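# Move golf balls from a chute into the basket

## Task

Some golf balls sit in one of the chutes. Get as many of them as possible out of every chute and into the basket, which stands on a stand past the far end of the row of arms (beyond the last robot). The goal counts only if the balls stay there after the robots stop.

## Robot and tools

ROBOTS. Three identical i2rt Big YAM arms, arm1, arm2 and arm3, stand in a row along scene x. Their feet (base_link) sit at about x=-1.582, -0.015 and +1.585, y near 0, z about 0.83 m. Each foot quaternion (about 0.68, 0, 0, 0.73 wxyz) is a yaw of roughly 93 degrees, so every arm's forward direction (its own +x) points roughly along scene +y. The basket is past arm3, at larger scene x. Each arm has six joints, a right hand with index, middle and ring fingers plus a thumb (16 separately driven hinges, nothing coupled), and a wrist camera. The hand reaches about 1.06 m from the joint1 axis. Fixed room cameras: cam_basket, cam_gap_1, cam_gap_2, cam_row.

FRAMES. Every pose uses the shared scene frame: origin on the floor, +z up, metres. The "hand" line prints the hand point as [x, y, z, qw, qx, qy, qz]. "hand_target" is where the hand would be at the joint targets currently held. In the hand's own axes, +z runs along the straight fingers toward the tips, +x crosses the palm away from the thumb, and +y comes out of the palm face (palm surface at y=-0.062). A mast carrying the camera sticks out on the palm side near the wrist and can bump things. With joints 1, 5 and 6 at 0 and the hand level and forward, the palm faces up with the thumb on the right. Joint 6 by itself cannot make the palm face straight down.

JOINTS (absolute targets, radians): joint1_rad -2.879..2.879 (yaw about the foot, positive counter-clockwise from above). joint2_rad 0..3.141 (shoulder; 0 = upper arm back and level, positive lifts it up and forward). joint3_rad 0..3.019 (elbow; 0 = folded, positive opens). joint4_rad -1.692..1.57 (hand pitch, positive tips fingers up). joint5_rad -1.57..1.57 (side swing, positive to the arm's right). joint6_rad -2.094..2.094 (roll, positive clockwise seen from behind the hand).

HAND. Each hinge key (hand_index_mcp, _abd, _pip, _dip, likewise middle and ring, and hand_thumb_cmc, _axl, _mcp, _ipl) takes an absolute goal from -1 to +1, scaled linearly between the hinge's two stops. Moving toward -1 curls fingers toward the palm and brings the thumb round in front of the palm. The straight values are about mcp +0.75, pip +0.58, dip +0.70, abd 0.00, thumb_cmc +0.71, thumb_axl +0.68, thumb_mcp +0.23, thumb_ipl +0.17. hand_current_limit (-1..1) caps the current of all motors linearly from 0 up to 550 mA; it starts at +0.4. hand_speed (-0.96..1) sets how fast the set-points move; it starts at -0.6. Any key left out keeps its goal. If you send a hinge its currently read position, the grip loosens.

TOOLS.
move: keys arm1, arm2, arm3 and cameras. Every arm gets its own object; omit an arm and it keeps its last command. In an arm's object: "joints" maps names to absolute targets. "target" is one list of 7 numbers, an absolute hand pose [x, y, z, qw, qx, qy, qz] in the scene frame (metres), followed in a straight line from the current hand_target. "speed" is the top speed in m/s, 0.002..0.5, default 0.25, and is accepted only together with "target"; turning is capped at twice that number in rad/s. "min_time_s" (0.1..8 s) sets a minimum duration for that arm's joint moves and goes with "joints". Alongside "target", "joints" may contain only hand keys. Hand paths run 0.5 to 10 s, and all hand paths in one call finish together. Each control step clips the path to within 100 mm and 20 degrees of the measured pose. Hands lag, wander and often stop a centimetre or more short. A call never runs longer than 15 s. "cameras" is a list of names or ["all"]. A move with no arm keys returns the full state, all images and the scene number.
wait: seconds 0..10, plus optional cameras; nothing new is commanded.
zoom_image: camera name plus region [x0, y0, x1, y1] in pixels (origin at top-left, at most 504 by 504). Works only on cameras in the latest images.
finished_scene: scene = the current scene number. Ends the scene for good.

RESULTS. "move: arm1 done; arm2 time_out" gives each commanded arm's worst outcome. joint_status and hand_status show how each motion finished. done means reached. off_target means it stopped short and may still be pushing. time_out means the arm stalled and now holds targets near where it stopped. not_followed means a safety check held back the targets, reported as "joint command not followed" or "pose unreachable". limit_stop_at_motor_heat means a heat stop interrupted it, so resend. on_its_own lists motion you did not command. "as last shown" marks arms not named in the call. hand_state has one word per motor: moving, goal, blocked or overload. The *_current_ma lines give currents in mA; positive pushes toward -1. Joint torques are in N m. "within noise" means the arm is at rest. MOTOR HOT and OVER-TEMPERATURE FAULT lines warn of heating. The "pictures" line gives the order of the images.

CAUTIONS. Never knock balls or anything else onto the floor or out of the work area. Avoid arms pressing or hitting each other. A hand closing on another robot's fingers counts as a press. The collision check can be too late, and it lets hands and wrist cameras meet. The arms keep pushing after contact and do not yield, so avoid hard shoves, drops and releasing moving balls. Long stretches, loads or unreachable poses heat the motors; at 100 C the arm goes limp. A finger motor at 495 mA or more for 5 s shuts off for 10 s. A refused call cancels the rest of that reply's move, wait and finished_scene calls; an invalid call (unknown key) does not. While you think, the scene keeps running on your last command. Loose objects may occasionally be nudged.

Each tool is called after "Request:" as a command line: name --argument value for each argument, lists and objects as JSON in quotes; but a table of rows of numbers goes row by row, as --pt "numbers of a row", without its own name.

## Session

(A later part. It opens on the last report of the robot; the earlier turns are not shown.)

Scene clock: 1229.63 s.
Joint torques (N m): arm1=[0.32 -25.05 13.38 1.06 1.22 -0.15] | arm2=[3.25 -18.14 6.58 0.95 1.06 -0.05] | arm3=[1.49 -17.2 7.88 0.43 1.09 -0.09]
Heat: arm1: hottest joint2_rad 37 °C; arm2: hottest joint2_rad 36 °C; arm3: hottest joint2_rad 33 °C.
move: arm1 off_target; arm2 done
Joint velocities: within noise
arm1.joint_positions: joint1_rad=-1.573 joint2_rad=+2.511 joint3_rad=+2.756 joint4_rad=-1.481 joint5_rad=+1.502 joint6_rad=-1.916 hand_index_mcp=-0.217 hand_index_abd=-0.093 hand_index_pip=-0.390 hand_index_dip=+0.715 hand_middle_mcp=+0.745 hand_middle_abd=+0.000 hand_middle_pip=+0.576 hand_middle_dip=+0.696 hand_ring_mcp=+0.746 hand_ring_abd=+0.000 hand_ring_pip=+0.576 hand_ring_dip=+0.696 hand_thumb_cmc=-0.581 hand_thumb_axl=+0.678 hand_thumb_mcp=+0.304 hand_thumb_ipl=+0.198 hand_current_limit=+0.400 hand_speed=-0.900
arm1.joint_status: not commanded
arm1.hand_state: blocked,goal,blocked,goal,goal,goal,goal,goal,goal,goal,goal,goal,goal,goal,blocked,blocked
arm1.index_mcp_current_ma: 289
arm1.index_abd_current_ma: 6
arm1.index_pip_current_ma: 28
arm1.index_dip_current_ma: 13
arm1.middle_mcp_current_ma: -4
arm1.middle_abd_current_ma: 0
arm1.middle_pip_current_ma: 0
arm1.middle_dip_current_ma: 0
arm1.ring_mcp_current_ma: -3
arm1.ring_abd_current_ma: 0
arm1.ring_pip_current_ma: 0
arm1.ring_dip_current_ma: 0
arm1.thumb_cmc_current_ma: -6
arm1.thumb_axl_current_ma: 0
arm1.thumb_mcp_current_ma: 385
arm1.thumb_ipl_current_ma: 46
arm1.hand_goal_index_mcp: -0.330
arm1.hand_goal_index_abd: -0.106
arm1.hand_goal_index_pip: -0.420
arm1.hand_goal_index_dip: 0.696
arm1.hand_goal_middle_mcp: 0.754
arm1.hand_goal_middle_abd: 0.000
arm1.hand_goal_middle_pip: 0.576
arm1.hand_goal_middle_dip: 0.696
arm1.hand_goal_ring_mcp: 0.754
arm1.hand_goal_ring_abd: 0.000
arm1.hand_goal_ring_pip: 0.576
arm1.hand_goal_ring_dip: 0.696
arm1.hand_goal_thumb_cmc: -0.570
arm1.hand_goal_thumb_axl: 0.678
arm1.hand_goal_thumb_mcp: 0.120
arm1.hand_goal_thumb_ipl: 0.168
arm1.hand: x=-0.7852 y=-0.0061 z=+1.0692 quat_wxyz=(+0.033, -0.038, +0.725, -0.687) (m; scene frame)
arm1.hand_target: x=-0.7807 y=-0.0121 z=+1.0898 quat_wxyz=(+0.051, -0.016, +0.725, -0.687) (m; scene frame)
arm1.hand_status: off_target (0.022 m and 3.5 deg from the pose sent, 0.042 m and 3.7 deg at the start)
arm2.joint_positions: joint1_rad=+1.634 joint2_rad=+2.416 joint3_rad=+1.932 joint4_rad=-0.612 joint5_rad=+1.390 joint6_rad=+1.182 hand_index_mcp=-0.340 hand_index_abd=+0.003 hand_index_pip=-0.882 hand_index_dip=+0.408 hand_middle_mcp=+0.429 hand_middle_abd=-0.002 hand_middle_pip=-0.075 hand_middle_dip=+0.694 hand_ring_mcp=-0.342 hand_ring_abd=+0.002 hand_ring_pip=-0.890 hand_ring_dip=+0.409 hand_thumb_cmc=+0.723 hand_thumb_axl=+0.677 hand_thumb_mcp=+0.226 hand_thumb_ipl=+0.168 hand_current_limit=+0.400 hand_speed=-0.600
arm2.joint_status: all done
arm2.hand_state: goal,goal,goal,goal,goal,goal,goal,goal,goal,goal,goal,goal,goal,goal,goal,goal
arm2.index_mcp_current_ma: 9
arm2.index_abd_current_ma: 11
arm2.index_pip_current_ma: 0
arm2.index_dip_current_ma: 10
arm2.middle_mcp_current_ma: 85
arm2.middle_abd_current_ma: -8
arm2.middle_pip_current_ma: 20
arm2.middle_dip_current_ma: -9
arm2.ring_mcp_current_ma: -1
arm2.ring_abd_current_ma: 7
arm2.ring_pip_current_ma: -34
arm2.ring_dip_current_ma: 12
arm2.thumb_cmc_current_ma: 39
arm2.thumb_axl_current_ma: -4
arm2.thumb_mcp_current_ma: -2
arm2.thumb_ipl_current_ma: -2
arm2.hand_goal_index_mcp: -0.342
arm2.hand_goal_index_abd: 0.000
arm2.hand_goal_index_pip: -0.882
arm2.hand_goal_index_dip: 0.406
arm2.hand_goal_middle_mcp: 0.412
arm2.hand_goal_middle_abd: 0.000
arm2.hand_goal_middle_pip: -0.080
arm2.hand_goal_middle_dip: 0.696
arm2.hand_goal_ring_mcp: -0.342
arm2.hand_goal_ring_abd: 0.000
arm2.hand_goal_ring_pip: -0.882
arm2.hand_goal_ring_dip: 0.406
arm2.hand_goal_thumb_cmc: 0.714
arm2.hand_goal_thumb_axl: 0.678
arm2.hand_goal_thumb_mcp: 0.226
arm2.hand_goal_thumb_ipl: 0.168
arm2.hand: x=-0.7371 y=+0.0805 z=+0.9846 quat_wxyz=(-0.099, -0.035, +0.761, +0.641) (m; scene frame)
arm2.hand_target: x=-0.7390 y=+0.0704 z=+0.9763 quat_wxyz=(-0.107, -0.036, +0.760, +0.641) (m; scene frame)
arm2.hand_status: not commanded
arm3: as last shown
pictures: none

Request:
move --arm1 '{"target":[-0.769,-0.025,1.040,0.041,-0.008,0.728,-0.685],"speed":0.05}' --cameras '["arm2_cam_wrist"]'

Scene clock: 1232.67 s.
Joint torques (N m): arm1=[-0.38 -25.41 11.63 1.06 1.19 0.02] | arm2=[3.49 -18.43 6.57 1.05 1.06 -0.05] | arm3=[1.49 -17.14 7.88 0.43 1.09 -0.09]
Heat: arm1: hottest joint2_rad 37 °C; arm2: hottest joint2_rad 36 °C; arm3: hottest joint2_rad 33 °C.
move: arm1 off_target
Joint velocities: within noise
arm1.joint_positions: joint1_rad=-1.580 joint2_rad=+2.564 joint3_rad=+2.756 joint4_rad=-1.453 joint5_rad=+1.499 joint6_rad=-1.890 hand_index_mcp=-0.217 hand_index_abd=-0.093 hand_index_pip=-0.390 hand_index_dip=+0.715 hand_middle_mcp=+0.745 hand_middle_abd=+0.000 hand_middle_pip=+0.576 hand_middle_dip=+0.696 hand_ring_mcp=+0.746 hand_ring_abd=+0.000 hand_ring_pip=+0.576 hand_ring_dip=+0.696 hand_thumb_cmc=-0.581 hand_thumb_axl=+0.678 hand_thumb_mcp=+0.304 hand_thumb_ipl=+0.198 hand_current_limit=+0.400 hand_speed=-0.900
arm1.joint_status: not commanded
arm1.hand_state: blocked,goal,blocked,goal,goal,goal,goal,goal,goal,goal,goal,goal,goal,goal,blocked,blocked
arm1.index_mcp_current_ma: 289
arm1.index_abd_current_ma: 6
arm1.index_pip_current_ma: 29
arm1.index_dip_current_ma: 13
arm1.middle_mcp_current_ma: -4
arm1.middle_abd_current_ma: 0
arm1.middle_pip_current_ma: 0
arm1.middle_dip_current_ma: 0
arm1.ring_mcp_current_ma: -3
arm1.ring_abd_current_ma: 0
arm1.ring_pip_current_ma: 0
arm1.ring_dip_current_ma: 0
arm1.thumb_cmc_current_ma: -5
arm1.thumb_axl_current_ma: 0
arm1.thumb_mcp_current_ma: 385
arm1.thumb_ipl_current_ma: 46
arm1.hand_goal_index_mcp: -0.330
arm1.hand_goal_index_abd: -0.106
arm1.hand_goal_index_pip: -0.420
arm1.hand_goal_index_dip: 0.696
arm1.hand_goal_middle_mcp: 0.754
arm1.hand_goal_middle_abd: 0.000
arm1.hand_goal_middle_pip: 0.576
arm1.hand_goal_middle_dip: 0.696
arm1.hand_goal_ring_mcp: 0.754
arm1.hand_goal_ring_abd: 0.000
arm1.hand_goal_ring_pip: 0.576
arm1.hand_goal_ring_dip: 0.696
arm1.hand_goal_thumb_cmc: -0.570
arm1.hand_goal_thumb_axl: 0.678
arm1.hand_goal_thumb_mcp: 0.120
arm1.hand_goal_thumb_ipl: 0.168
arm1.hand: x=-0.7747 y=-0.0114 z=+1.0298 quat_wxyz=(+0.031, -0.034, +0.727, -0.685) (m; scene frame)
arm1.hand_target: x=-0.7701 y=-0.0249 z=+1.0399 quat_wxyz=(+0.044, -0.010, +0.727, -0.685) (m; scene frame)
arm1.hand_status: off_target (0.018 m and 3.2 deg from the pose sent, 0.038 m and 3.5 deg at the start)
arm2: as last shown
arm2.joint_positions: joint1_rad=+1.634 joint2_rad=+2.418 joint3_rad=+1.932 joint4_rad=-0.612 joint5_rad=+1.390 joint6_rad=+1.182 hand_index_mcp=-0.340 hand_index_abd=+0.003 hand_index_pip=-0.882 hand_index_dip=+0.408 hand_middle_mcp=+0.429 hand_middle_abd=-0.002 hand_middle_pip=-0.075 hand_middle_dip=+0.694 hand_ring_mcp=-0.342 hand_ring_abd=+0.002 hand_ring_pip=-0.890 hand_ring_dip=+0.409 hand_thumb_cmc=+0.723 hand_thumb_axl=+0.677 hand_thumb_mcp=+0.226 hand_thumb_ipl=+0.168 hand_current_limit=+0.400 hand_speed=-0.600
arm2.hand: x=-0.7372 y=+0.0805 z=+0.9835 quat_wxyz=(-0.099, -0.036, +0.761, +0.641) (m; scene frame)
arm2.hand_target: x=-0.7390 y=+0.0704 z=+0.9764 quat_wxyz=(-0.107, -0.036, +0.760, +0.641) (m; scene frame)
arm3.joint_positions: joint1_rad=+1.463 joint2_rad=+1.712 joint3_rad=+2.053 joint4_rad=-1.652 joint5_rad=+1.565 joint6_rad=-1.853 hand_index_mcp=-0.129 hand_index_abd=-0.107 hand_index_pip=+0.065 hand_index_dip=+0.699 hand_middle_mcp=+0.972 hand_middle_abd=-0.001 hand_middle_pip=+0.576 hand_middle_dip=+0.696 hand_ring_mcp=+0.972 hand_ring_abd=-0.001 hand_ring_pip=+0.576 hand_ring_dip=+0.696 hand_thumb_cmc=-0.568 hand_thumb_axl=+0.680 hand_thumb_mcp=+0.298 hand_thumb_ipl=+0.170 hand_current_limit=+0.400 hand_speed=-0.600
arm3.joint_status: not commanded
arm3.hand_state: goal,goal,goal,goal,goal,goal,goal,goal,goal,goal,goal,goal,goal,goal,goal,goal
arm3.index_mcp_current_ma: -5
arm3.index_abd_current_ma: 0
arm3.index_pip_current_ma: 1
arm3.index_dip_current_ma: 1
arm3.middle_mcp_current_ma: -4
arm3.middle_abd_current_ma: 0
arm3.middle_pip_current_ma: 0
arm3.middle_dip_current_ma: 0
arm3.ring_mcp_current_ma: -5
arm3.ring_abd_current_ma: 0
arm3.ring_pip_current_ma: 0
arm3.ring_dip_current_ma: 0
arm3.thumb_cmc_current_ma: 0
arm3.thumb_axl_current_ma: 0
arm3.thumb_mcp_current_ma: -1
arm3.thumb_ipl_current_ma: 1
arm3.hand_goal_index_mcp: -0.120
arm3.hand_goal_index_abd: -0.106
arm3.hand_goal_index_pip: 0.062
arm3.hand_goal_index_dip: 0.696
arm3.hand_goal_middle_mcp: 0.980
arm3.hand_goal_middle_abd: 0.000
arm3.hand_goal_middle_pip: 0.576
arm3.hand_goal_middle_dip: 0.696
arm3.hand_goal_ring_mcp: 0.980
arm3.hand_goal_ring_abd: 0.000
arm3.hand_goal_ring_pip: 0.576
arm3.hand_goal_ring_dip: 0.696
arm3.hand_goal_thumb_cmc: -0.570
arm3.hand_goal_thumb_axl: 0.678
arm3.hand_goal_thumb_mcp: 0.300
arm3.hand_goal_thumb_ipl: 0.168
arm3.hand: x=+1.0484 y=+0.1192 z=+1.2912 quat_wxyz=(+0.705, -0.709, +0.002, -0.018) (m; scene frame)
arm3.hand_target: x=+1.0576 y=+0.1180 z=+1.3013 quat_wxyz=(+0.705, -0.709, +0.003, -0.016) (m; scene frame)
arm3.hand_status: not commanded
pictures: arm2_cam_wrist
camera_calibration:
arm2_cam_wrist: T_world_to_cam=[[0.825595, 0.252859, 0.504435, 0.125852], [0.50724, -0.7242, -0.467164, 0.841655], [0.247185, 0.641558, -0.726156, 0.973178], [0, 0, 0, 1]] pos_world=[-0.771379, -0.0466473, 1.03639]

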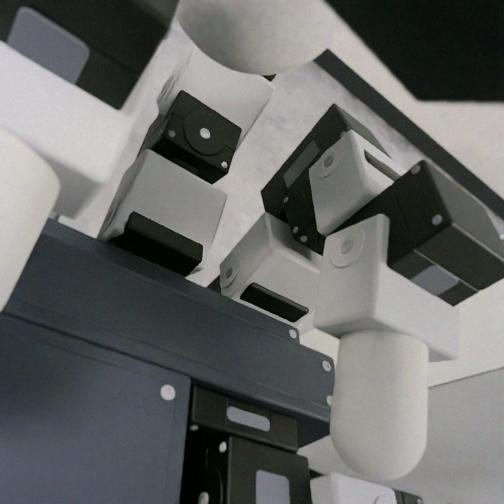

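Request:
move --arm1 '{"target":[-0.764,-0.027,1.034,0.041,-0.008,0.728,-0.685],"speed":0.05}' --cameras '["arm2_cam_wrist"]'

Scene clock: 1236.73 s.
Joint torques (N m): arm1=[-0.32 -25.64 11.79 1.26 1.15 -0.16] | arm2=[3.19 -18.37 6.58 1.01 1.06 -0.03] | arm3=[1.55 -17.14 7.87 0.42 1.09 -0.08]
Heat: arm1: hottest joint2_rad 38 °C; arm2: hottest joint2_rad 36 °C; arm3: hottest joint3_rad 33 °C.
move: arm1 off_target
Joint velocities: within noise
arm1.joint_positions: joint1_rad=-1.583 joint2_rad=+2.575 joint3_rad=+2.756 joint4_rad=-1.409 joint5_rad=+1.499 joint6_rad=-1.906 hand_index_mcp=-0.217 hand_index_abd=-0.093 hand_index_pip=-0.390 hand_index_dip=+0.715 hand_middle_mcp=+0.745 hand_middle_abd=+0.000 hand_middle_pip=+0.576 hand_middle_dip=+0.696 hand_ring_mcp=+0.746 hand_ring_abd=+0.000 hand_ring_pip=+0.576 hand_ring_dip=+0.696 hand_thumb_cmc=-0.581 hand_thumb_axl=+0.678 hand_thumb_mcp=+0.304 hand_thumb_ipl=+0.198 hand_current_limit=+0.400 hand_speed=-0.900
arm1.joint_status: not commanded
arm1.hand_state: blocked,goal,blocked,goal,goal,goal,goal,goal,goal,goal,goal,goal,goal,goal,blocked,blocked
arm1.index_mcp_current_ma: 289
arm1.index_abd_current_ma: 6
arm1.index_pip_current_ma: 29
arm1.index_dip_current_ma: 13
arm1.middle_mcp_current_ma: -4
arm1.middle_abd_current_ma: 0
arm1.middle_pip_current_ma: 0
arm1.middle_dip_current_ma: 0
arm1.ring_mcp_current_ma: -3
arm1.ring_abd_current_ma: 0
arm1.ring_pip_current_ma: 0
arm1.ring_dip_current_ma: 0
arm1.thumb_cmc_current_ma: -5
arm1.thumb_axl_current_ma: 0
arm1.thumb_mcp_current_ma: 385
arm1.thumb_ipl_current_ma: 46
arm1.hand_goal_index_mcp: -0.330
arm1.hand_goal_index_abd: -0.106
arm1.hand_goal_index_pip: -0.420
arm1.hand_goal_index_dip: 0.696
arm1.hand_goal_middle_mcp: 0.754
arm1.hand_goal_middle_abd: 0.000
arm1.hand_goal_middle_pip: 0.576
arm1.hand_goal_middle_dip: 0.696
arm1.hand_goal_ring_mcp: 0.754
arm1.hand_goal_ring_abd: 0.000
arm1.hand_goal_ring_pip: 0.576
arm1.hand_goal_ring_dip: 0.696
arm1.hand_goal_thumb_cmc: -0.570
arm1.hand_goal_thumb_axl: 0.678
arm1.hand_goal_thumb_mcp: 0.120
arm1.hand_goal_thumb_ipl: 0.168
arm1.hand: x=-0.7684 y=-0.0129 z=+1.0237 quat_wxyz=(+0.037, -0.028, +0.727, -0.685) (m; scene frame)
arm1.hand_target: x=-0.7651 y=-0.0270 z=+1.0341 quat_wxyz=(+0.044, -0.010, +0.727, -0.685) (m; scene frame)
arm1.hand_status: off_target (0.018 m and 2.3 deg from the pose sent, 0.019 m and 3.2 deg at the start)
arm2, arm3: as last shown
arm2.hand: x=-0.7372 y=+0.0805 z=+0.9832 quat_wxyz=(-0.099, -0.036, +0.761, +0.641) (m; scene frame)
arm2.hand_target: x=-0.7390 y=+0.0704 z=+0.9762 quat_wxyz=(-0.106, -0.036, +0.760, +0.641) (m; scene frame)
pictures: arm2_cam_wrist
camera_calibration:
arm2_cam_wrist: T_world_to_cam=[[0.825386, 0.252862, 0.504776, 0.12544], [0.507434, -0.7242, -0.466953, 0.841492], [0.247484, 0.641556, -0.726056, 0.97316], [0, 0, 0, 1]] pos_world=[-0.77138, -0.0466473, 1.03619]

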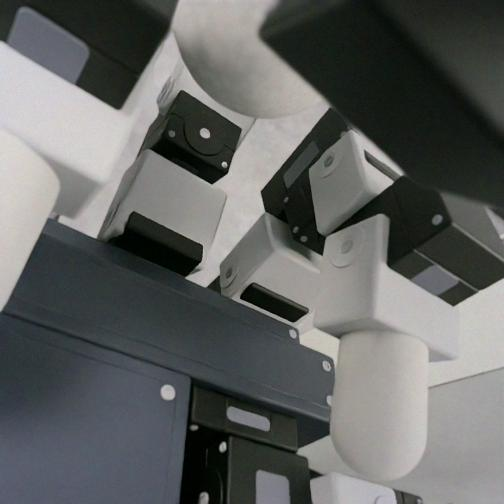

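Request:
move --arm1 '{"joints":{"hand_speed":-0.6,"hand_index_mcp":-0.12,"hand_thumb_mcp":0.345}}' --cameras '["arm2_cam_wrist"]'

Scene clock: 1242.43 s.
Joint torques (N m): arm1=[-0.32 -25.47 11.77 1.21 1.17 -0.17] | arm2=[3.6 -18.32 6.64 0.98 1.12 -0.04] | arm3=[1.44 -17.2 7.88 0.43 1.08 -0.08]
Heat: arm1: hottest joint2_rad 38 °C; arm2: hottest joint2_rad 36 °C; arm3: hottest joint3_rad 33 °C.
move: arm1 done
Joint velocities: within noise
arm1.joint_positions: joint1_rad=-1.583 joint2_rad=+2.575 joint3_rad=+2.756 joint4_rad=-1.409 joint5_rad=+1.498 joint6_rad=-1.907 hand_index_mcp=-0.126 hand_index_abd=-0.102 hand_index_pip=-0.414 hand_index_dip=+0.699 hand_middle_mcp=+0.745 hand_middle_abd=+0.000 hand_middle_pip=+0.576 hand_middle_dip=+0.696 hand_ring_mcp=+0.746 hand_ring_abd=+0.000 hand_ring_pip=+0.576 hand_ring_dip=+0.696 hand_thumb_cmc=-0.573 hand_thumb_axl=+0.678 hand_thumb_mcp=+0.343 hand_thumb_ipl=+0.170 hand_current_limit=+0.400 hand_speed=-0.600
arm1.joint_status: all done
arm1.hand_state: goal,goal,goal,goal,goal,goal,goal,goal,goal,goal,goal,goal,goal,goal,goal,goal
arm1.index_mcp_current_ma: -2
arm1.index_abd_current_ma: 1
arm1.index_pip_current_ma: 2
arm1.index_dip_current_ma: 1
arm1.middle_mcp_current_ma: -4
arm1.middle_abd_current_ma: 0
arm1.middle_pip_current_ma: 0
arm1.middle_dip_current_ma: 0
arm1.ring_mcp_current_ma: -3
arm1.ring_abd_current_ma: 0
arm1.ring_pip_current_ma: 0
arm1.ring_dip_current_ma: 0
arm1.thumb_cmc_current_ma: -1
arm1.thumb_axl_current_ma: 0
arm1.thumb_mcp_current_ma: -1
arm1.thumb_ipl_current_ma: 0
arm1.hand_goal_index_mcp: -0.120
arm1.hand_goal_index_abd: -0.106
arm1.hand_goal_index_pip: -0.420
arm1.hand_goal_index_dip: 0.696
arm1.hand_goal_middle_mcp: 0.754
arm1.hand_goal_middle_abd: 0.000
arm1.hand_goal_middle_pip: 0.576
arm1.hand_goal_middle_dip: 0.696
arm1.hand_goal_ring_mcp: 0.754
arm1.hand_goal_ring_abd: 0.000
arm1.hand_goal_ring_pip: 0.576
arm1.hand_goal_ring_dip: 0.696
arm1.hand_goal_thumb_cmc: -0.570
arm1.hand_goal_thumb_axl: 0.678
arm1.hand_goal_thumb_mcp: 0.346
arm1.hand_goal_thumb_ipl: 0.168
arm1.hand: x=-0.7684 y=-0.0132 z=+1.0236 quat_wxyz=(+0.037, -0.028, +0.727, -0.685) (m; scene frame)
arm1.hand_target: x=-0.7651 y=-0.0271 z=+1.0341 quat_wxyz=(+0.044, -0.010, +0.727, -0.685) (m; scene frame)
arm1.hand_status: not commanded
arm2, arm3: as last shown
arm2.joint_positions: joint1_rad=+1.634 joint2_rad=+2.419 joint3_rad=+1.932 joint4_rad=-0.612 joint5_rad=+1.389 joint6_rad=+1.183 hand_index_mcp=-0.340 hand_index_abd=+0.003 hand_index_pip=-0.882 hand_index_dip=+0.408 hand_middle_mcp=+0.430 hand_middle_abd=-0.002 hand_middle_pip=-0.076 hand_middle_dip=+0.694 hand_ring_mcp=-0.342 hand_ring_abd=+0.002 hand_ring_pip=-0.889 hand_ring_dip=+0.409 hand_thumb_cmc=+0.723 hand_thumb_axl=+0.677 hand_thumb_mcp=+0.226 hand_thumb_ipl=+0.168 hand_current_limit=+0.400 hand_speed=-0.600
arm2.index_mcp_current_ma: 7
arm2.index_pip_current_ma: -1
arm2.index_dip_current_ma: 9
arm2.middle_mcp_current_ma: 87
arm2.middle_pip_current_ma: 19
arm2.ring_mcp_current_ma: 0
arm2.ring_pip_current_ma: -32
arm2.ring_dip_current_ma: 11
arm2.thumb_cmc_current_ma: 40
arm2.hand: x=-0.7372 y=+0.0806 z=+0.9823 quat_wxyz=(-0.099, -0.036, +0.761, +0.640) (m; scene frame)
arm2.hand_target: x=-0.7390 y=+0.0704 z=+0.9763 quat_wxyz=(-0.107, -0.036, +0.760, +0.641) (m; scene frame)
pictures: arm2_cam_wrist
camera_calibration:
arm2_cam_wrist: T_world_to_cam=[[0.825512, 0.253438, 0.504281, 0.12642], [0.507427, -0.724451, -0.466571, 0.840682], [0.24708, 0.641046, -0.726644, 0.972691], [0, 0, 0, 1]] pos_world=[-0.771279, -0.0465458, 1.03529]

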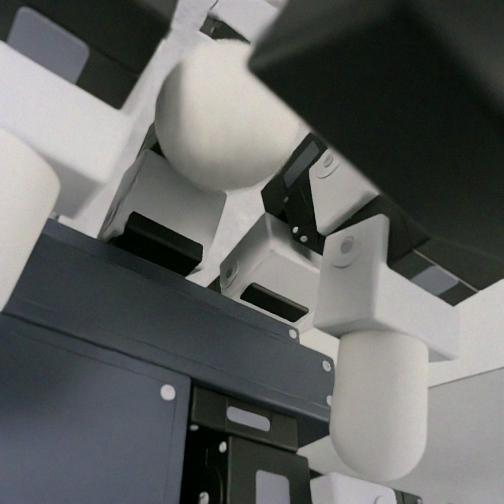

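Request:
wait --seconds 0.3 --cameras '["arm2_cam_wrist"]'

Scene clock: 1245.30 s.
Joint torques (N m): arm1=[-0.32 -25.52 11.78 1.24 1.16 -0.17] | arm2=[3.19 -18.43 6.53 1.03 1.05 -0.08] | arm3=[1.55 -17.08 7.88 0.43 1.09 -0.08]
Heat: arm1: hottest joint2_rad 38 °C; arm2: hottest joint2_rad 37 °C; arm3: hottest joint3_rad 33 °C.
Joint velocities: within noise
arm1.joint_positions: joint1_rad=-1.583 joint2_rad=+2.575 joint3_rad=+2.756 joint4_rad=-1.409 joint5_rad=+1.498 joint6_rad=-1.907 hand_index_mcp=-0.126 hand_index_abd=-0.102 hand_index_pip=-0.414 hand_index_dip=+0.699 hand_middle_mcp=+0.745 hand_middle_abd=+0.000 hand_middle_pip=+0.576 hand_middle_dip=+0.696 hand_ring_mcp=+0.746 hand_ring_abd=+0.000 hand_ring_pip=+0.576 hand_ring_dip=+0.696 hand_thumb_cmc=-0.573 hand_thumb_axl=+0.678 hand_thumb_mcp=+0.343 hand_thumb_ipl=+0.170 hand_current_limit=+0.400 hand_speed=-0.600
arm1.joint_status: all done
arm1.hand_state: goal,goal,goal,goal,goal,goal,goal,goal,goal,goal,goal,goal,goal,goal,goal,goal
arm1.index_mcp_current_ma: -2
arm1.index_abd_current_ma: 1
arm1.index_pip_current_ma: 2
arm1.index_dip_current_ma: 1
arm1.middle_mcp_current_ma: -4
arm1.middle_abd_current_ma: 0
arm1.middle_pip_current_ma: 0
arm1.middle_dip_current_ma: 0
arm1.ring_mcp_current_ma: -3
arm1.ring_abd_current_ma: 0
arm1.ring_pip_current_ma: 0
arm1.ring_dip_current_ma: 0
arm1.thumb_cmc_current_ma: -1
arm1.thumb_axl_current_ma: 0
arm1.thumb_mcp_current_ma: -1
arm1.thumb_ipl_current_ma: 0
arm1.hand_goal_index_mcp: -0.120
arm1.hand_goal_index_abd: -0.106
arm1.hand_goal_index_pip: -0.420
arm1.hand_goal_index_dip: 0.696
arm1.hand_goal_middle_mcp: 0.754
arm1.hand_goal_middle_abd: 0.000
arm1.hand_goal_middle_pip: 0.576
arm1.hand_goal_middle_dip: 0.696
arm1.hand_goal_ring_mcp: 0.754
arm1.hand_goal_ring_abd: 0.000
arm1.hand_goal_ring_pip: 0.576
arm1.hand_goal_ring_dip: 0.696
arm1.hand_goal_thumb_cmc: -0.570
arm1.hand_goal_thumb_axl: 0.678
arm1.hand_goal_thumb_mcp: 0.346
arm1.hand_goal_thumb_ipl: 0.168
arm1.hand: x=-0.7684 y=-0.0132 z=+1.0236 quat_wxyz=(+0.037, -0.028, +0.727, -0.685) (m; scene frame)
arm1.hand_target: x=-0.7651 y=-0.0271 z=+1.0341 quat_wxyz=(+0.044, -0.010, +0.727, -0.685) (m; scene frame)
arm1.hand_status: not commanded
arm2.joint_positions: joint1_rad=+1.634 joint2_rad=+2.419 joint3_rad=+1.932 joint4_rad=-0.612 joint5_rad=+1.390 joint6_rad=+1.184 hand_index_mcp=-0.340 hand_index_abd=+0.003 hand_index_pip=-0.882 hand_index_dip=+0.408 hand_middle_mcp=+0.429 hand_middle_abd=-0.002 hand_middle_pip=-0.076 hand_middle_dip=+0.694 hand_ring_mcp=-0.342 hand_ring_abd=+0.002 hand_ring_pip=-0.889 hand_ring_dip=+0.409 hand_thumb_cmc=+0.723 hand_thumb_axl=+0.677 hand_thumb_mcp=+0.226 hand_thumb_ipl=+0.168 hand_current_limit=+0.400 hand_speed=-0.600
arm2.joint_status: not commanded
arm2.hand_state: goal,goal,goal,goal,goal,goal,goal,goal,goal,goal,goal,goal,goal,goal,goal,goal
arm2.index_mcp_current_ma: 7
arm2.index_abd_current_ma: 11
arm2.index_pip_current_ma: -1
arm2.index_dip_current_ma: 9
arm2.middle_mcp_current_ma: 83
arm2.middle_abd_current_ma: -7
arm2.middle_pip_current_ma: 19
arm2.middle_dip_current_ma: -9
arm2.ring_mcp_current_ma: 0
arm2.ring_abd_current_ma: 7
arm2.ring_pip_current_ma: -31
arm2.ring_dip_current_ma: 11
arm2.thumb_cmc_current_ma: 40
arm2.thumb_axl_current_ma: -4
arm2.thumb_mcp_current_ma: -2
arm2.thumb_ipl_current_ma: -2
arm2.hand_goal_index_mcp: -0.342
arm2.hand_goal_index_abd: 0.000
arm2.hand_goal_index_pip: -0.882
arm2.hand_goal_index_dip: 0.406
arm2.hand_goal_middle_mcp: 0.412
arm2.hand_goal_middle_abd: 0.000
arm2.hand_goal_middle_pip: -0.080
arm2.hand_goal_middle_dip: 0.696
arm2.hand_goal_ring_mcp: -0.342
arm2.hand_goal_ring_abd: 0.000
arm2.hand_goal_ring_pip: -0.882
arm2.hand_goal_ring_dip: 0.406
arm2.hand_goal_thumb_cmc: 0.714
arm2.hand_goal_thumb_axl: 0.678
arm2.hand_goal_thumb_mcp: 0.226
arm2.hand_goal_thumb_ipl: 0.168
arm2.hand: x=-0.7371 y=+0.0805 z=+0.9824 quat_wxyz=(-0.099, -0.036, +0.761, +0.640) (m; scene frame)
arm2.hand_target: x=-0.7390 y=+0.0704 z=+0.9763 quat_wxyz=(-0.107, -0.036, +0.760, +0.641) (m; scene frame)
arm2.hand_status: not commanded
arm3.joint_positions: joint1_rad=+1.463 joint2_rad=+1.712 joint3_rad=+2.053 joint4_rad=-1.652 joint5_rad=+1.565 joint6_rad=-1.853 hand_index_mcp=-0.129 hand_index_abd=-0.107 hand_index_pip=+0.065 hand_index_dip=+0.699 hand_middle_mcp=+0.972 hand_middle_abd=-0.001 hand_middle_pip=+0.576 hand_middle_dip=+0.696 hand_ring_mcp=+0.972 hand_ring_abd=-0.001 hand_ring_pip=+0.576 hand_ring_dip=+0.696 hand_thumb_cmc=-0.568 hand_thumb_axl=+0.680 hand_thumb_mcp=+0.298 hand_thumb_ipl=+0.170 hand_current_limit=+0.400 hand_speed=-0.600
arm3.joint_status: not commanded
arm3.hand_state: goal,goal,goal,goal,goal,goal,goal,goal,goal,goal,goal,goal,goal,goal,goal,goal
arm3.index_mcp_current_ma: -5
arm3.index_abd_current_ma: 0
arm3.index_pip_current_ma: 1
arm3.index_dip_current_ma: 1
arm3.middle_mcp_current_ma: -4
arm3.middle_abd_current_ma: 0
arm3.middle_pip_current_ma: 0
arm3.middle_dip_current_ma: 0
arm3.ring_mcp_current_ma: -5
arm3.ring_abd_current_ma: 0
arm3.ring_pip_current_ma: 0
arm3.ring_dip_current_ma: 0
arm3.thumb_cmc_current_ma: 0
arm3.thumb_axl_current_ma: 0
arm3.thumb_mcp_current_ma: -1
arm3.thumb_ipl_current_ma: 1
arm3.hand_goal_index_mcp: -0.120
arm3.hand_goal_index_abd: -0.106
arm3.hand_goal_index_pip: 0.062
arm3.hand_goal_index_dip: 0.696
arm3.hand_goal_middle_mcp: 0.980
arm3.hand_goal_middle_abd: 0.000
arm3.hand_goal_middle_pip: 0.576
arm3.hand_goal_middle_dip: 0.696
arm3.hand_goal_ring_mcp: 0.980
arm3.hand_goal_ring_abd: 0.000
arm3.hand_goal_ring_pip: 0.576
arm3.hand_goal_ring_dip: 0.696
arm3.hand_goal_thumb_cmc: -0.570
arm3.hand_goal_thumb_axl: 0.678
arm3.hand_goal_thumb_mcp: 0.300
arm3.hand_goal_thumb_ipl: 0.168
arm3.hand: x=+1.0484 y=+0.1192 z=+1.2912 quat_wxyz=(+0.705, -0.709, +0.002, -0.018) (m; scene frame)
arm3.hand_target: x=+1.0576 y=+0.1180 z=+1.3013 quat_wxyz=(+0.705, -0.709, +0.003, -0.016) (m; scene frame)
arm3.hand_status: not commanded
wait: 0.30 s; at rest from the start
pictures: arm2_cam_wrist
camera_calibration:
arm2_cam_wrist: T_world_to_cam=[[0.825804, 0.252792, 0.504126, 0.126752], [0.506947, -0.724395, -0.46718, 0.840918], [0.247087, 0.641364, -0.726361, 0.972555], [0, 0, 0, 1]] pos_world=[-0.771279, -0.0466468, 1.03539]

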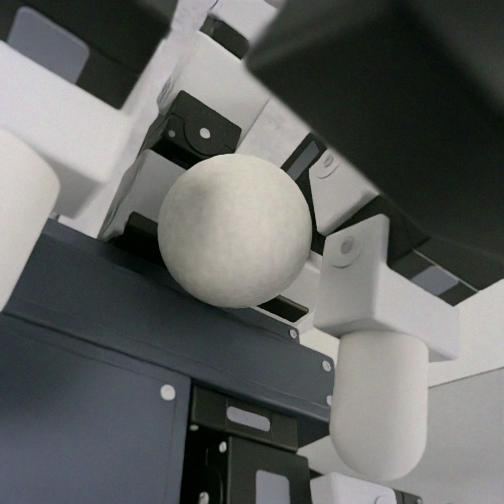

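Request:
move --arm1 '{"target":[-0.772,-0.006,1.070,0.041,-0.008,0.728,-0.685],"speed":0.05}' --cameras '["arm2_cam_wrist"]'

Request:
move --arm1 '{"target":[-0.772,-0.002,1.12,0.041,-0.008,0.728,-0.685],"speed":0.07,"joints":{"hand_index_mcp":0.0,"hand_thumb_mcp":0.37}}' --cameras '["arm2_cam_wrist"]'

Scene clock: 1250.53 s.
Joint torques (N m): arm1=[1.67 -28.04 13.22 -0.09 1.29 0.01] | arm2=[3.02 -18.14 6.54 0.91 1.07 -0.07] | arm3=[1.55 -17.14 7.88 0.4 1.09 -0.09]
Heat: arm1: hottest joint2_rad 38 °C; arm2: hottest joint2_rad 37 °C; arm3: hottest joint3_rad 33 °C.
move: arm1 off_target
Joint velocities: within noise
arm1.joint_positions: joint1_rad=-1.583 joint2_rad=+2.575 joint3_rad=+2.768 joint4_rad=-1.463 joint5_rad=+1.501 joint6_rad=-1.907 hand_index_mcp=-0.126 hand_index_abd=-0.102 hand_index_pip=-0.414 hand_index_dip=+0.699 hand_middle_mcp=+0.745 hand_middle_abd=+0.000 hand_middle_pip=+0.576 hand_middle_dip=+0.696 hand_ring_mcp=+0.746 hand_ring_abd=+0.000 hand_ring_pip=+0.576 hand_ring_dip=+0.696 hand_thumb_cmc=-0.573 hand_thumb_axl=+0.678 hand_thumb_mcp=+0.343 hand_thumb_ipl=+0.170 hand_current_limit=+0.400 hand_speed=-0.600
arm1.joint_status: not commanded
arm1.hand_state: goal,goal,goal,goal,goal,goal,goal,goal,goal,goal,goal,goal,goal,goal,goal,goal
arm1.index_mcp_current_ma: -2
arm1.index_abd_current_ma: 1
arm1.index_pip_current_ma: 2
arm1.index_dip_current_ma: 1
arm1.middle_mcp_current_ma: -4
arm1.middle_abd_current_ma: 0
arm1.middle_pip_current_ma: 0
arm1.middle_dip_current_ma: 0
arm1.ring_mcp_current_ma: -3
arm1.ring_abd_current_ma: 0
arm1.ring_pip_current_ma: 0
arm1.ring_dip_current_ma: 0
arm1.thumb_cmc_current_ma: 0
arm1.thumb_axl_current_ma: 0
arm1.thumb_mcp_current_ma: -1
arm1.thumb_ipl_current_ma: 0
arm1.hand_goal_index_mcp: -0.120
arm1.hand_goal_index_abd: -0.106
arm1.hand_goal_index_pip: -0.420
arm1.hand_goal_index_dip: 0.696
arm1.hand_goal_middle_mcp: 0.754
arm1.hand_goal_middle_abd: 0.000
arm1.hand_goal_middle_pip: 0.576
arm1.hand_goal_middle_dip: 0.696
arm1.hand_goal_ring_mcp: 0.754
arm1.hand_goal_ring_abd: 0.000
arm1.hand_goal_ring_pip: 0.576
arm1.hand_goal_ring_dip: 0.696
arm1.hand_goal_thumb_cmc: -0.570
arm1.hand_goal_thumb_axl: 0.678
arm1.hand_goal_thumb_mcp: 0.346
arm1.hand_goal_thumb_ipl: 0.168
arm1.hand: x=-0.7765 y=-0.0140 z=+1.0265 quat_wxyz=(+0.021, -0.042, +0.726, -0.687) (m; scene frame)
arm1.hand_target: x=-0.7744 y=-0.0065 z=+1.0695 quat_wxyz=(+0.053, -0.017, +0.725, -0.686) (m; scene frame)
arm1.hand_status: off_target (0.044 m and 4.5 deg from the pose sent, 0.047 m and 2.3 deg at the start)
arm2, arm3: as last shown
pictures: arm2_cam_wrist
camera_calibration:
arm2_cam_wrist: T_world_to_cam=[[0.825804, 0.252792, 0.504126, 0.126752], [0.506947, -0.724395, -0.46718, 0.840918], [0.247087, 0.641364, -0.726361, 0.972555], [0, 0, 0, 1]] pos_world=[-0.771279, -0.0466468, 1.03539]

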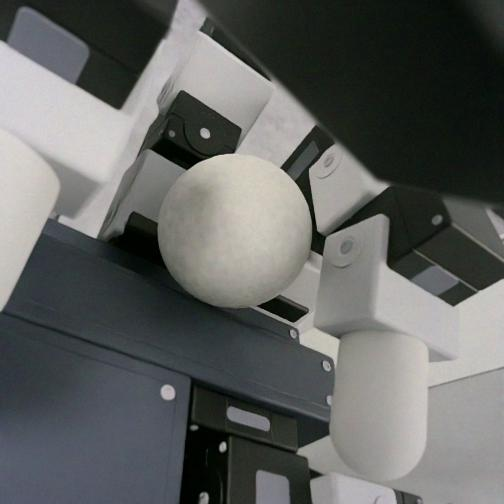

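Scene clock: 1252.37 s.
Joint torques (N m): arm1=[2.02 -27.87 12.78 1.46 1.22 -0.17] | arm2=[3.84 -18.2 6.53 1.01 1.05 -0.08] | arm3=[1.49 -17.14 7.88 0.43 1.08 -0.09]
Heat: arm1: hottest joint2_rad 38 °C; arm2: hottest joint2_rad 38 °C; arm3: hottest joint3_rad 33 °C.
move: arm1 off_target
Joint velocities: within noise
arm1.joint_positions: joint1_rad=-1.583 joint2_rad=+2.567 joint3_rad=+2.875 joint4_rad=-1.414 joint5_rad=+1.507 joint6_rad=-2.070 hand_index_mcp=-0.009 hand_index_abd=-0.103 hand_index_pip=-0.418 hand_index_dip=+0.699 hand_middle_mcp=+0.745 hand_middle_abd=+0.000 hand_middle_pip=+0.576 hand_middle_dip=+0.696 hand_ring_mcp=+0.746 hand_ring_abd=+0.000 hand_ring_pip=+0.576 hand_ring_dip=+0.696 hand_thumb_cmc=-0.573 hand_thumb_axl=+0.678 hand_thumb_mcp=+0.366 hand_thumb_ipl=+0.170 hand_current_limit=+0.400 hand_speed=-0.600
arm1.joint_status: all done
arm1.hand_state: goal,goal,goal,goal,goal,goal,goal,goal,goal,goal,goal,goal,goal,goal,goal,goal
arm1.index_mcp_current_ma: -4
arm1.index_abd_current_ma: 0
arm1.index_pip_current_ma: 0
arm1.index_dip_current_ma: 1
arm1.middle_mcp_current_ma: -4
arm1.middle_abd_current_ma: 0
arm1.middle_pip_current_ma: 0
arm1.middle_dip_current_ma: 0
arm1.ring_mcp_current_ma: -3
arm1.ring_abd_current_ma: 0
arm1.ring_pip_current_ma: 0
arm1.ring_dip_current_ma: 0
arm1.thumb_cmc_current_ma: 0
arm1.thumb_axl_current_ma: 0
arm1.thumb_mcp_current_ma: -2
arm1.thumb_ipl_current_ma: 0
arm1.hand_goal_index_mcp: 0.000
arm1.hand_goal_index_abd: -0.106
arm1.hand_goal_index_pip: -0.420
arm1.hand_goal_index_dip: 0.696
arm1.hand_goal_middle_mcp: 0.754
arm1.hand_goal_middle_abd: 0.000
arm1.hand_goal_middle_pip: 0.576
arm1.hand_goal_middle_dip: 0.696
arm1.hand_goal_ring_mcp: 0.754
arm1.hand_goal_ring_abd: 0.000
arm1.hand_goal_ring_pip: 0.576
arm1.hand_goal_ring_dip: 0.696
arm1.hand_goal_thumb_cmc: -0.570
arm1.hand_goal_thumb_axl: 0.678
arm1.hand_goal_thumb_mcp: 0.370
arm1.hand_goal_thumb_ipl: 0.168
arm1.hand: x=-0.7761 y=-0.0142 z=+1.0777 quat_wxyz=(+0.024, -0.044, +0.722, -0.690) (m; scene frame)
arm1.hand_target: x=-0.7749 y=-0.0025 z=+1.1193 quat_wxyz=(+0.058, -0.021, +0.721, -0.690) (m; scene frame)
arm1.hand_status: off_target (0.044 m and 4.7 deg from the pose sent, 0.094 m and 4.5 deg at the start; a joint's target at an end of its range on 12 of 55 steps)
arm2, arm3: as last shown
arm2.hand: x=-0.7371 y=+0.0805 z=+0.9824 quat_wxyz=(-0.099, -0.035, +0.761, +0.641) (m; scene frame)
pictures: arm2_cam_wrist
camera_calibration:
arm2_cam_wrist: T_world_to_cam=[[0.825906, 0.252413, 0.504149, 0.126789], [0.506733, -0.724354, -0.467476, 0.841061], [0.247186, 0.64156, -0.726154, 0.972426], [0, 0, 0, 1]] pos_world=[-0.771279, -0.0466474, 1.03539]

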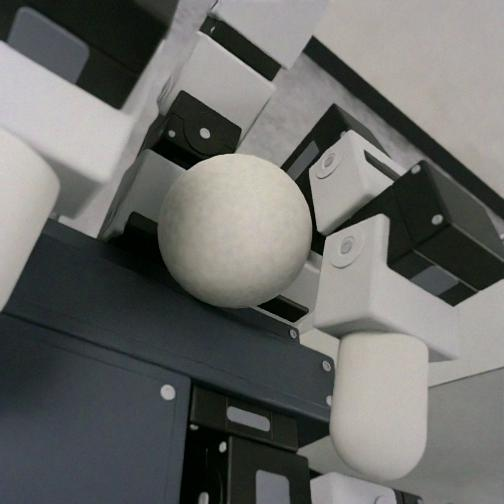

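Request:
move --arm1 '{"target":[-0.84,-0.010,1.15,0.041,-0.008,0.728,-0.685],"speed":0.12}' --arm2 '{"joints":{"hand_speed":-0.8,"hand_middle_mcp":-0.1,"hand_middle_pip":-0.518,"hand_middle_dip":0.043}}' --cameras '["arm2_cam_wrist"]'

Request:
move --arm1 '{"target":[-0.90,-0.012,1.15,0.041,-0.008,0.728,-0.685],"speed":0.15}' --arm2 '{"joints":{"hand_middle_mcp":-0.16,"hand_middle_pip":-0.76}}' --cameras '["arm2_cam_wrist"]'

Scene clock: 1273.30 s.
Joint torques (N m): arm1=[1.61 -25.58 8.73 -0.23 1.22 0.04] | arm2=[3.08 -18.32 6.43 1.05 1.02 -0.04] | arm3=[1.49 -17.14 7.87 0.42 1.08 -0.09]
Heat: arm1: hottest joint2_rad 37 °C; arm2: hottest joint2_rad 39 °C; arm3: hottest joint3_rad 33 °C.
move: arm1 off_target; arm2 off_target
Joint velocities: within noise
arm1.joint_positions: joint1_rad=-1.583 joint2_rad=+2.335 joint3_rad=+2.604 joint4_rad=-1.687 joint5_rad=+1.502 joint6_rad=-1.707 hand_index_mcp=-0.009 hand_index_abd=-0.103 hand_index_pip=-0.418 hand_index_dip=+0.699 hand_middle_mcp=+0.745 hand_middle_abd=+0.000 hand_middle_pip=+0.576 hand_middle_dip=+0.696 hand_ring_mcp=+0.746 hand_ring_abd=+0.000 hand_ring_pip=+0.576 hand_ring_dip=+0.696 hand_thumb_cmc=-0.572 hand_thumb_axl=+0.678 hand_thumb_mcp=+0.366 hand_thumb_ipl=+0.170 hand_current_limit=+0.400 hand_speed=-0.600
arm1.joint_status: not commanded
arm1.hand_state: goal,goal,goal,goal,goal,goal,goal,goal,goal,goal,goal,goal,goal,goal,goal,goal
arm1.index_mcp_current_ma: -4
arm1.index_abd_current_ma: 0
arm1.index_pip_current_ma: 0
arm1.index_dip_current_ma: 1
arm1.middle_mcp_current_ma: -4
arm1.middle_abd_current_ma: 0
arm1.middle_pip_current_ma: 0
arm1.middle_dip_current_ma: 0
arm1.ring_mcp_current_ma: -3
arm1.ring_abd_current_ma: 0
arm1.ring_pip_current_ma: 0
arm1.ring_dip_current_ma: 0
arm1.thumb_cmc_current_ma: 0
arm1.thumb_axl_current_ma: 0
arm1.thumb_mcp_current_ma: -2
arm1.thumb_ipl_current_ma: 0
arm1.hand_goal_index_mcp: 0.000
arm1.hand_goal_index_abd: -0.106
arm1.hand_goal_index_pip: -0.420
arm1.hand_goal_index_dip: 0.696
arm1.hand_goal_middle_mcp: 0.754
arm1.hand_goal_middle_abd: 0.000
arm1.hand_goal_middle_pip: 0.576
arm1.hand_goal_middle_dip: 0.696
arm1.hand_goal_ring_mcp: 0.754
arm1.hand_goal_ring_abd: 0.000
arm1.hand_goal_ring_pip: 0.576
arm1.hand_goal_ring_dip: 0.696
arm1.hand_goal_thumb_cmc: -0.570
arm1.hand_goal_thumb_axl: 0.678
arm1.hand_goal_thumb_mcp: 0.370
arm1.hand_goal_thumb_ipl: 0.168
arm1.hand: x=-0.8366 y=-0.0171 z=+1.1332 quat_wxyz=(+0.035, -0.019, +0.727, -0.685) (m; scene frame)
arm1.hand_target: x=-0.8401 y=-0.0106 z=+1.1498 quat_wxyz=(+0.047, -0.014, +0.727, -0.685) (m; scene frame)
arm1.hand_status: off_target (0.019 m and 1.4 deg from the pose sent, 0.097 m and 4.6 deg at the start; a joint's target at an end of its range on 33 of 50 steps)
arm2.joint_positions: joint1_rad=+1.634 joint2_rad=+2.419 joint3_rad=+1.932 joint4_rad=-0.612 joint5_rad=+1.390 joint6_rad=+1.184 hand_index_mcp=-0.340 hand_index_abd=+0.003 hand_index_pip=-0.882 hand_index_dip=+0.408 hand_middle_mcp=-0.066 hand_middle_abd=-0.002 hand_middle_pip=-0.517 hand_middle_dip=+0.046 hand_ring_mcp=-0.342 hand_ring_abd=+0.002 hand_ring_pip=-0.889 hand_ring_dip=+0.409 hand_thumb_cmc=+0.723 hand_thumb_axl=+0.677 hand_thumb_mcp=+0.226 hand_thumb_ipl=+0.168 hand_current_limit=+0.400 hand_speed=-0.800
arm2.joint_status: hand_middle_mcp off_target (ended at -0.066, target -0.100); the others done
arm2.hand_state: goal,goal,goal,goal,blocked,goal,goal,goal,goal,goal,goal,goal,goal,goal,goal,goal
arm2.index_mcp_current_ma: 7
arm2.index_abd_current_ma: 11
arm2.index_pip_current_ma: -1
arm2.index_dip_current_ma: 9
arm2.middle_mcp_current_ma: 171
arm2.middle_abd_current_ma: -7
arm2.middle_pip_current_ma: 6
arm2.middle_dip_current_ma: 10
arm2.ring_mcp_current_ma: 0
arm2.ring_abd_current_ma: 7
arm2.ring_pip_current_ma: -31
arm2.ring_dip_current_ma: 11
arm2.thumb_cmc_current_ma: 40
arm2.thumb_axl_current_ma: -4
arm2.thumb_mcp_current_ma: -2
arm2.thumb_ipl_current_ma: -2
arm2.hand_goal_index_mcp: -0.342
arm2.hand_goal_index_abd: 0.000
arm2.hand_goal_index_pip: -0.882
arm2.hand_goal_index_dip: 0.406
arm2.hand_goal_middle_mcp: -0.100
arm2.hand_goal_middle_abd: 0.000
arm2.hand_goal_middle_pip: -0.518
arm2.hand_goal_middle_dip: 0.044
arm2.hand_goal_ring_mcp: -0.342
arm2.hand_goal_ring_abd: 0.000
arm2.hand_goal_ring_pip: -0.882
arm2.hand_goal_ring_dip: 0.406
arm2.hand_goal_thumb_cmc: 0.714
arm2.hand_goal_thumb_axl: 0.678
arm2.hand_goal_thumb_mcp: 0.226
arm2.hand_goal_thumb_ipl: 0.168
arm2.hand: x=-0.7371 y=+0.0805 z=+0.9824 quat_wxyz=(-0.099, -0.035, +0.761, +0.641) (m; scene frame)
arm2.hand_target: x=-0.7390 y=+0.0704 z=+0.9763 quat_wxyz=(-0.107, -0.036, +0.760, +0.641) (m; scene frame)
arm2.hand_status: not commanded
arm3: as last shown
pictures: arm2_cam_wrist
camera_calibration:
arm2_cam_wrist: T_world_to_cam=[[0.825906, 0.252413, 0.504149, 0.126789], [0.506733, -0.724354, -0.467476, 0.841061], [0.247186, 0.64156, -0.726154, 0.972426], [0, 0, 0, 1]] pos_world=[-0.771279, -0.0466474, 1.03539]

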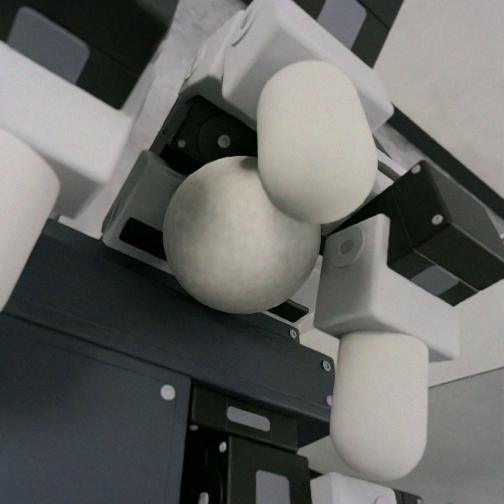

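Scene clock: 1274.73 s.
Joint torques (N m): arm1=[1.73 -22.83 8.73 -0.46 1.31 0] | arm2=[3.31 -18.02 6.49 0.95 1.02 -0.05] | arm3=[1.49 -17.14 7.87 0.44 1.09 -0.08]
Heat: arm1: hottest joint2_rad 37 °C; arm2: hottest joint2_rad 39 °C; arm3: hottest joint3_rad 33 °C.
move: arm1 off_target; arm2 off_target
Joint velocities: within noise
arm1.joint_positions: joint1_rad=-1.583 joint2_rad=+2.104 joint3_rad=+2.216 joint4_rad=-1.687 joint5_rad=+1.499 joint6_rad=-1.545 hand_index_mcp=-0.009 hand_index_abd=-0.103 hand_index_pip=-0.418 hand_index_dip=+0.699 hand_middle_mcp=+0.745 hand_middle_abd=+0.000 hand_middle_pip=+0.576 hand_middle_dip=+0.696 hand_ring_mcp=+0.746 hand_ring_abd=+0.000 hand_ring_pip=+0.576 hand_ring_dip=+0.696 hand_thumb_cmc=-0.572 hand_thumb_axl=+0.678 hand_thumb_mcp=+0.366 hand_thumb_ipl=+0.170 hand_current_limit=+0.400 hand_speed=-0.600
arm1.joint_status: not commanded
arm1.hand_state: goal,goal,goal,goal,goal,goal,goal,goal,goal,goal,goal,goal,goal,goal,goal,goal
arm1.index_mcp_current_ma: -4
arm1.index_abd_current_ma: 0
arm1.index_pip_current_ma: 0
arm1.index_dip_current_ma: 1
arm1.middle_mcp_current_ma: -4
arm1.middle_abd_current_ma: 0
arm1.middle_pip_current_ma: 0
arm1.middle_dip_current_ma: 0
arm1.ring_mcp_current_ma: -3
arm1.ring_abd_current_ma: 0
arm1.ring_pip_current_ma: 0
arm1.ring_dip_current_ma: 0
arm1.thumb_cmc_current_ma: 0
arm1.thumb_axl_current_ma: 0
arm1.thumb_mcp_current_ma: -2
arm1.thumb_ipl_current_ma: 0
arm1.hand_goal_index_mcp: 0.000
arm1.hand_goal_index_abd: -0.106
arm1.hand_goal_index_pip: -0.420
arm1.hand_goal_index_dip: 0.696
arm1.hand_goal_middle_mcp: 0.754
arm1.hand_goal_middle_abd: 0.000
arm1.hand_goal_middle_pip: 0.576
arm1.hand_goal_middle_dip: 0.696
arm1.hand_goal_ring_mcp: 0.754
arm1.hand_goal_ring_abd: 0.000
arm1.hand_goal_ring_pip: 0.576
arm1.hand_goal_ring_dip: 0.696
arm1.hand_goal_thumb_cmc: -0.570
arm1.hand_goal_thumb_axl: 0.678
arm1.hand_goal_thumb_mcp: 0.370
arm1.hand_goal_thumb_ipl: 0.168
arm1.hand: x=-0.8982 y=-0.0211 z=+1.1374 quat_wxyz=(+0.033, -0.014, +0.729, -0.684) (m; scene frame)
arm1.hand_target: x=-0.9001 y=-0.0125 z=+1.1497 quat_wxyz=(+0.045, -0.012, +0.728, -0.684) (m; scene frame)
arm1.hand_status: off_target (0.016 m and 1.1 deg from the pose sent, 0.066 m and 1.4 deg at the start; a joint's target at an end of its range on 30 of 43 steps)
arm2.joint_positions: joint1_rad=+1.634 joint2_rad=+2.419 joint3_rad=+1.932 joint4_rad=-0.612 joint5_rad=+1.390 joint6_rad=+1.184 hand_index_mcp=-0.340 hand_index_abd=+0.003 hand_index_pip=-0.882 hand_index_dip=+0.408 hand_middle_mcp=-0.078 hand_middle_abd=-0.007 hand_middle_pip=-0.690 hand_middle_dip=+0.052 hand_ring_mcp=-0.342 hand_ring_abd=+0.002 hand_ring_pip=-0.889 hand_ring_dip=+0.409 hand_thumb_cmc=+0.723 hand_thumb_axl=+0.677 hand_thumb_mcp=+0.226 hand_thumb_ipl=+0.168 hand_current_limit=+0.400 hand_speed=-0.800
arm2.joint_status: hand_middle_mcp off_target (ended at -0.078, target -0.160); hand_middle_pip off_target (ended at -0.690, target -0.760)
arm2.hand_state: goal,goal,goal,goal,blocked,goal,blocked,goal,goal,goal,goal,goal,goal,goal,goal,goal
arm2.index_mcp_current_ma: 7
arm2.index_abd_current_ma: 11
arm2.index_pip_current_ma: -1
arm2.index_dip_current_ma: 9
arm2.middle_mcp_current_ma: 385
arm2.middle_abd_current_ma: -26
arm2.middle_pip_current_ma: 335
arm2.middle_dip_current_ma: 36
arm2.ring_mcp_current_ma: 0
arm2.ring_abd_current_ma: 7
arm2.ring_pip_current_ma: -31
arm2.ring_dip_current_ma: 11
arm2.thumb_cmc_current_ma: 40
arm2.thumb_axl_current_ma: -4
arm2.thumb_mcp_current_ma: -2
arm2.thumb_ipl_current_ma: -2
arm2.hand_goal_index_mcp: -0.342
arm2.hand_goal_index_abd: 0.000
arm2.hand_goal_index_pip: -0.882
arm2.hand_goal_index_dip: 0.406
arm2.hand_goal_middle_mcp: -0.160
arm2.hand_goal_middle_abd: 0.000
arm2.hand_goal_middle_pip: -0.760
arm2.hand_goal_middle_dip: 0.044
arm2.hand_goal_ring_mcp: -0.342
arm2.hand_goal_ring_abd: 0.000
arm2.hand_goal_ring_pip: -0.882
arm2.hand_goal_ring_dip: 0.406
arm2.hand_goal_thumb_cmc: 0.714
arm2.hand_goal_thumb_axl: 0.678
arm2.hand_goal_thumb_mcp: 0.226
arm2.hand_goal_thumb_ipl: 0.168
arm2.hand: x=-0.7371 y=+0.0805 z=+0.9824 quat_wxyz=(-0.099, -0.035, +0.761, +0.641) (m; scene frame)
arm2.hand_target: x=-0.7390 y=+0.0704 z=+0.9763 quat_wxyz=(-0.107, -0.036, +0.760, +0.641) (m; scene frame)
arm2.hand_status: not commanded
arm3: as last shown
pictures: arm2_cam_wrist
camera_calibration:
arm2_cam_wrist: T_world_to_cam=[[0.825906, 0.252413, 0.504149, 0.126789], [0.506733, -0.724354, -0.467476, 0.841061], [0.247186, 0.64156, -0.726154, 0.972426], [0, 0, 0, 1]] pos_world=[-0.771279, -0.0466474, 1.03539]

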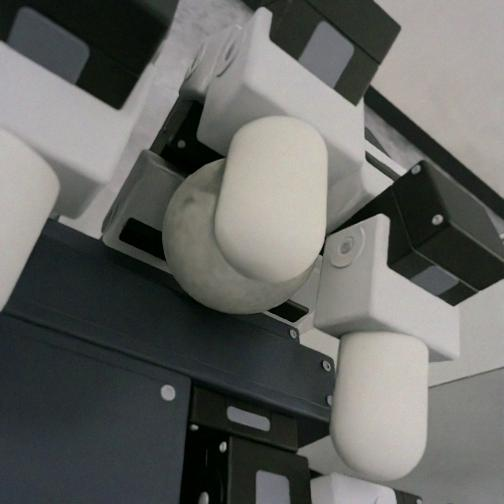

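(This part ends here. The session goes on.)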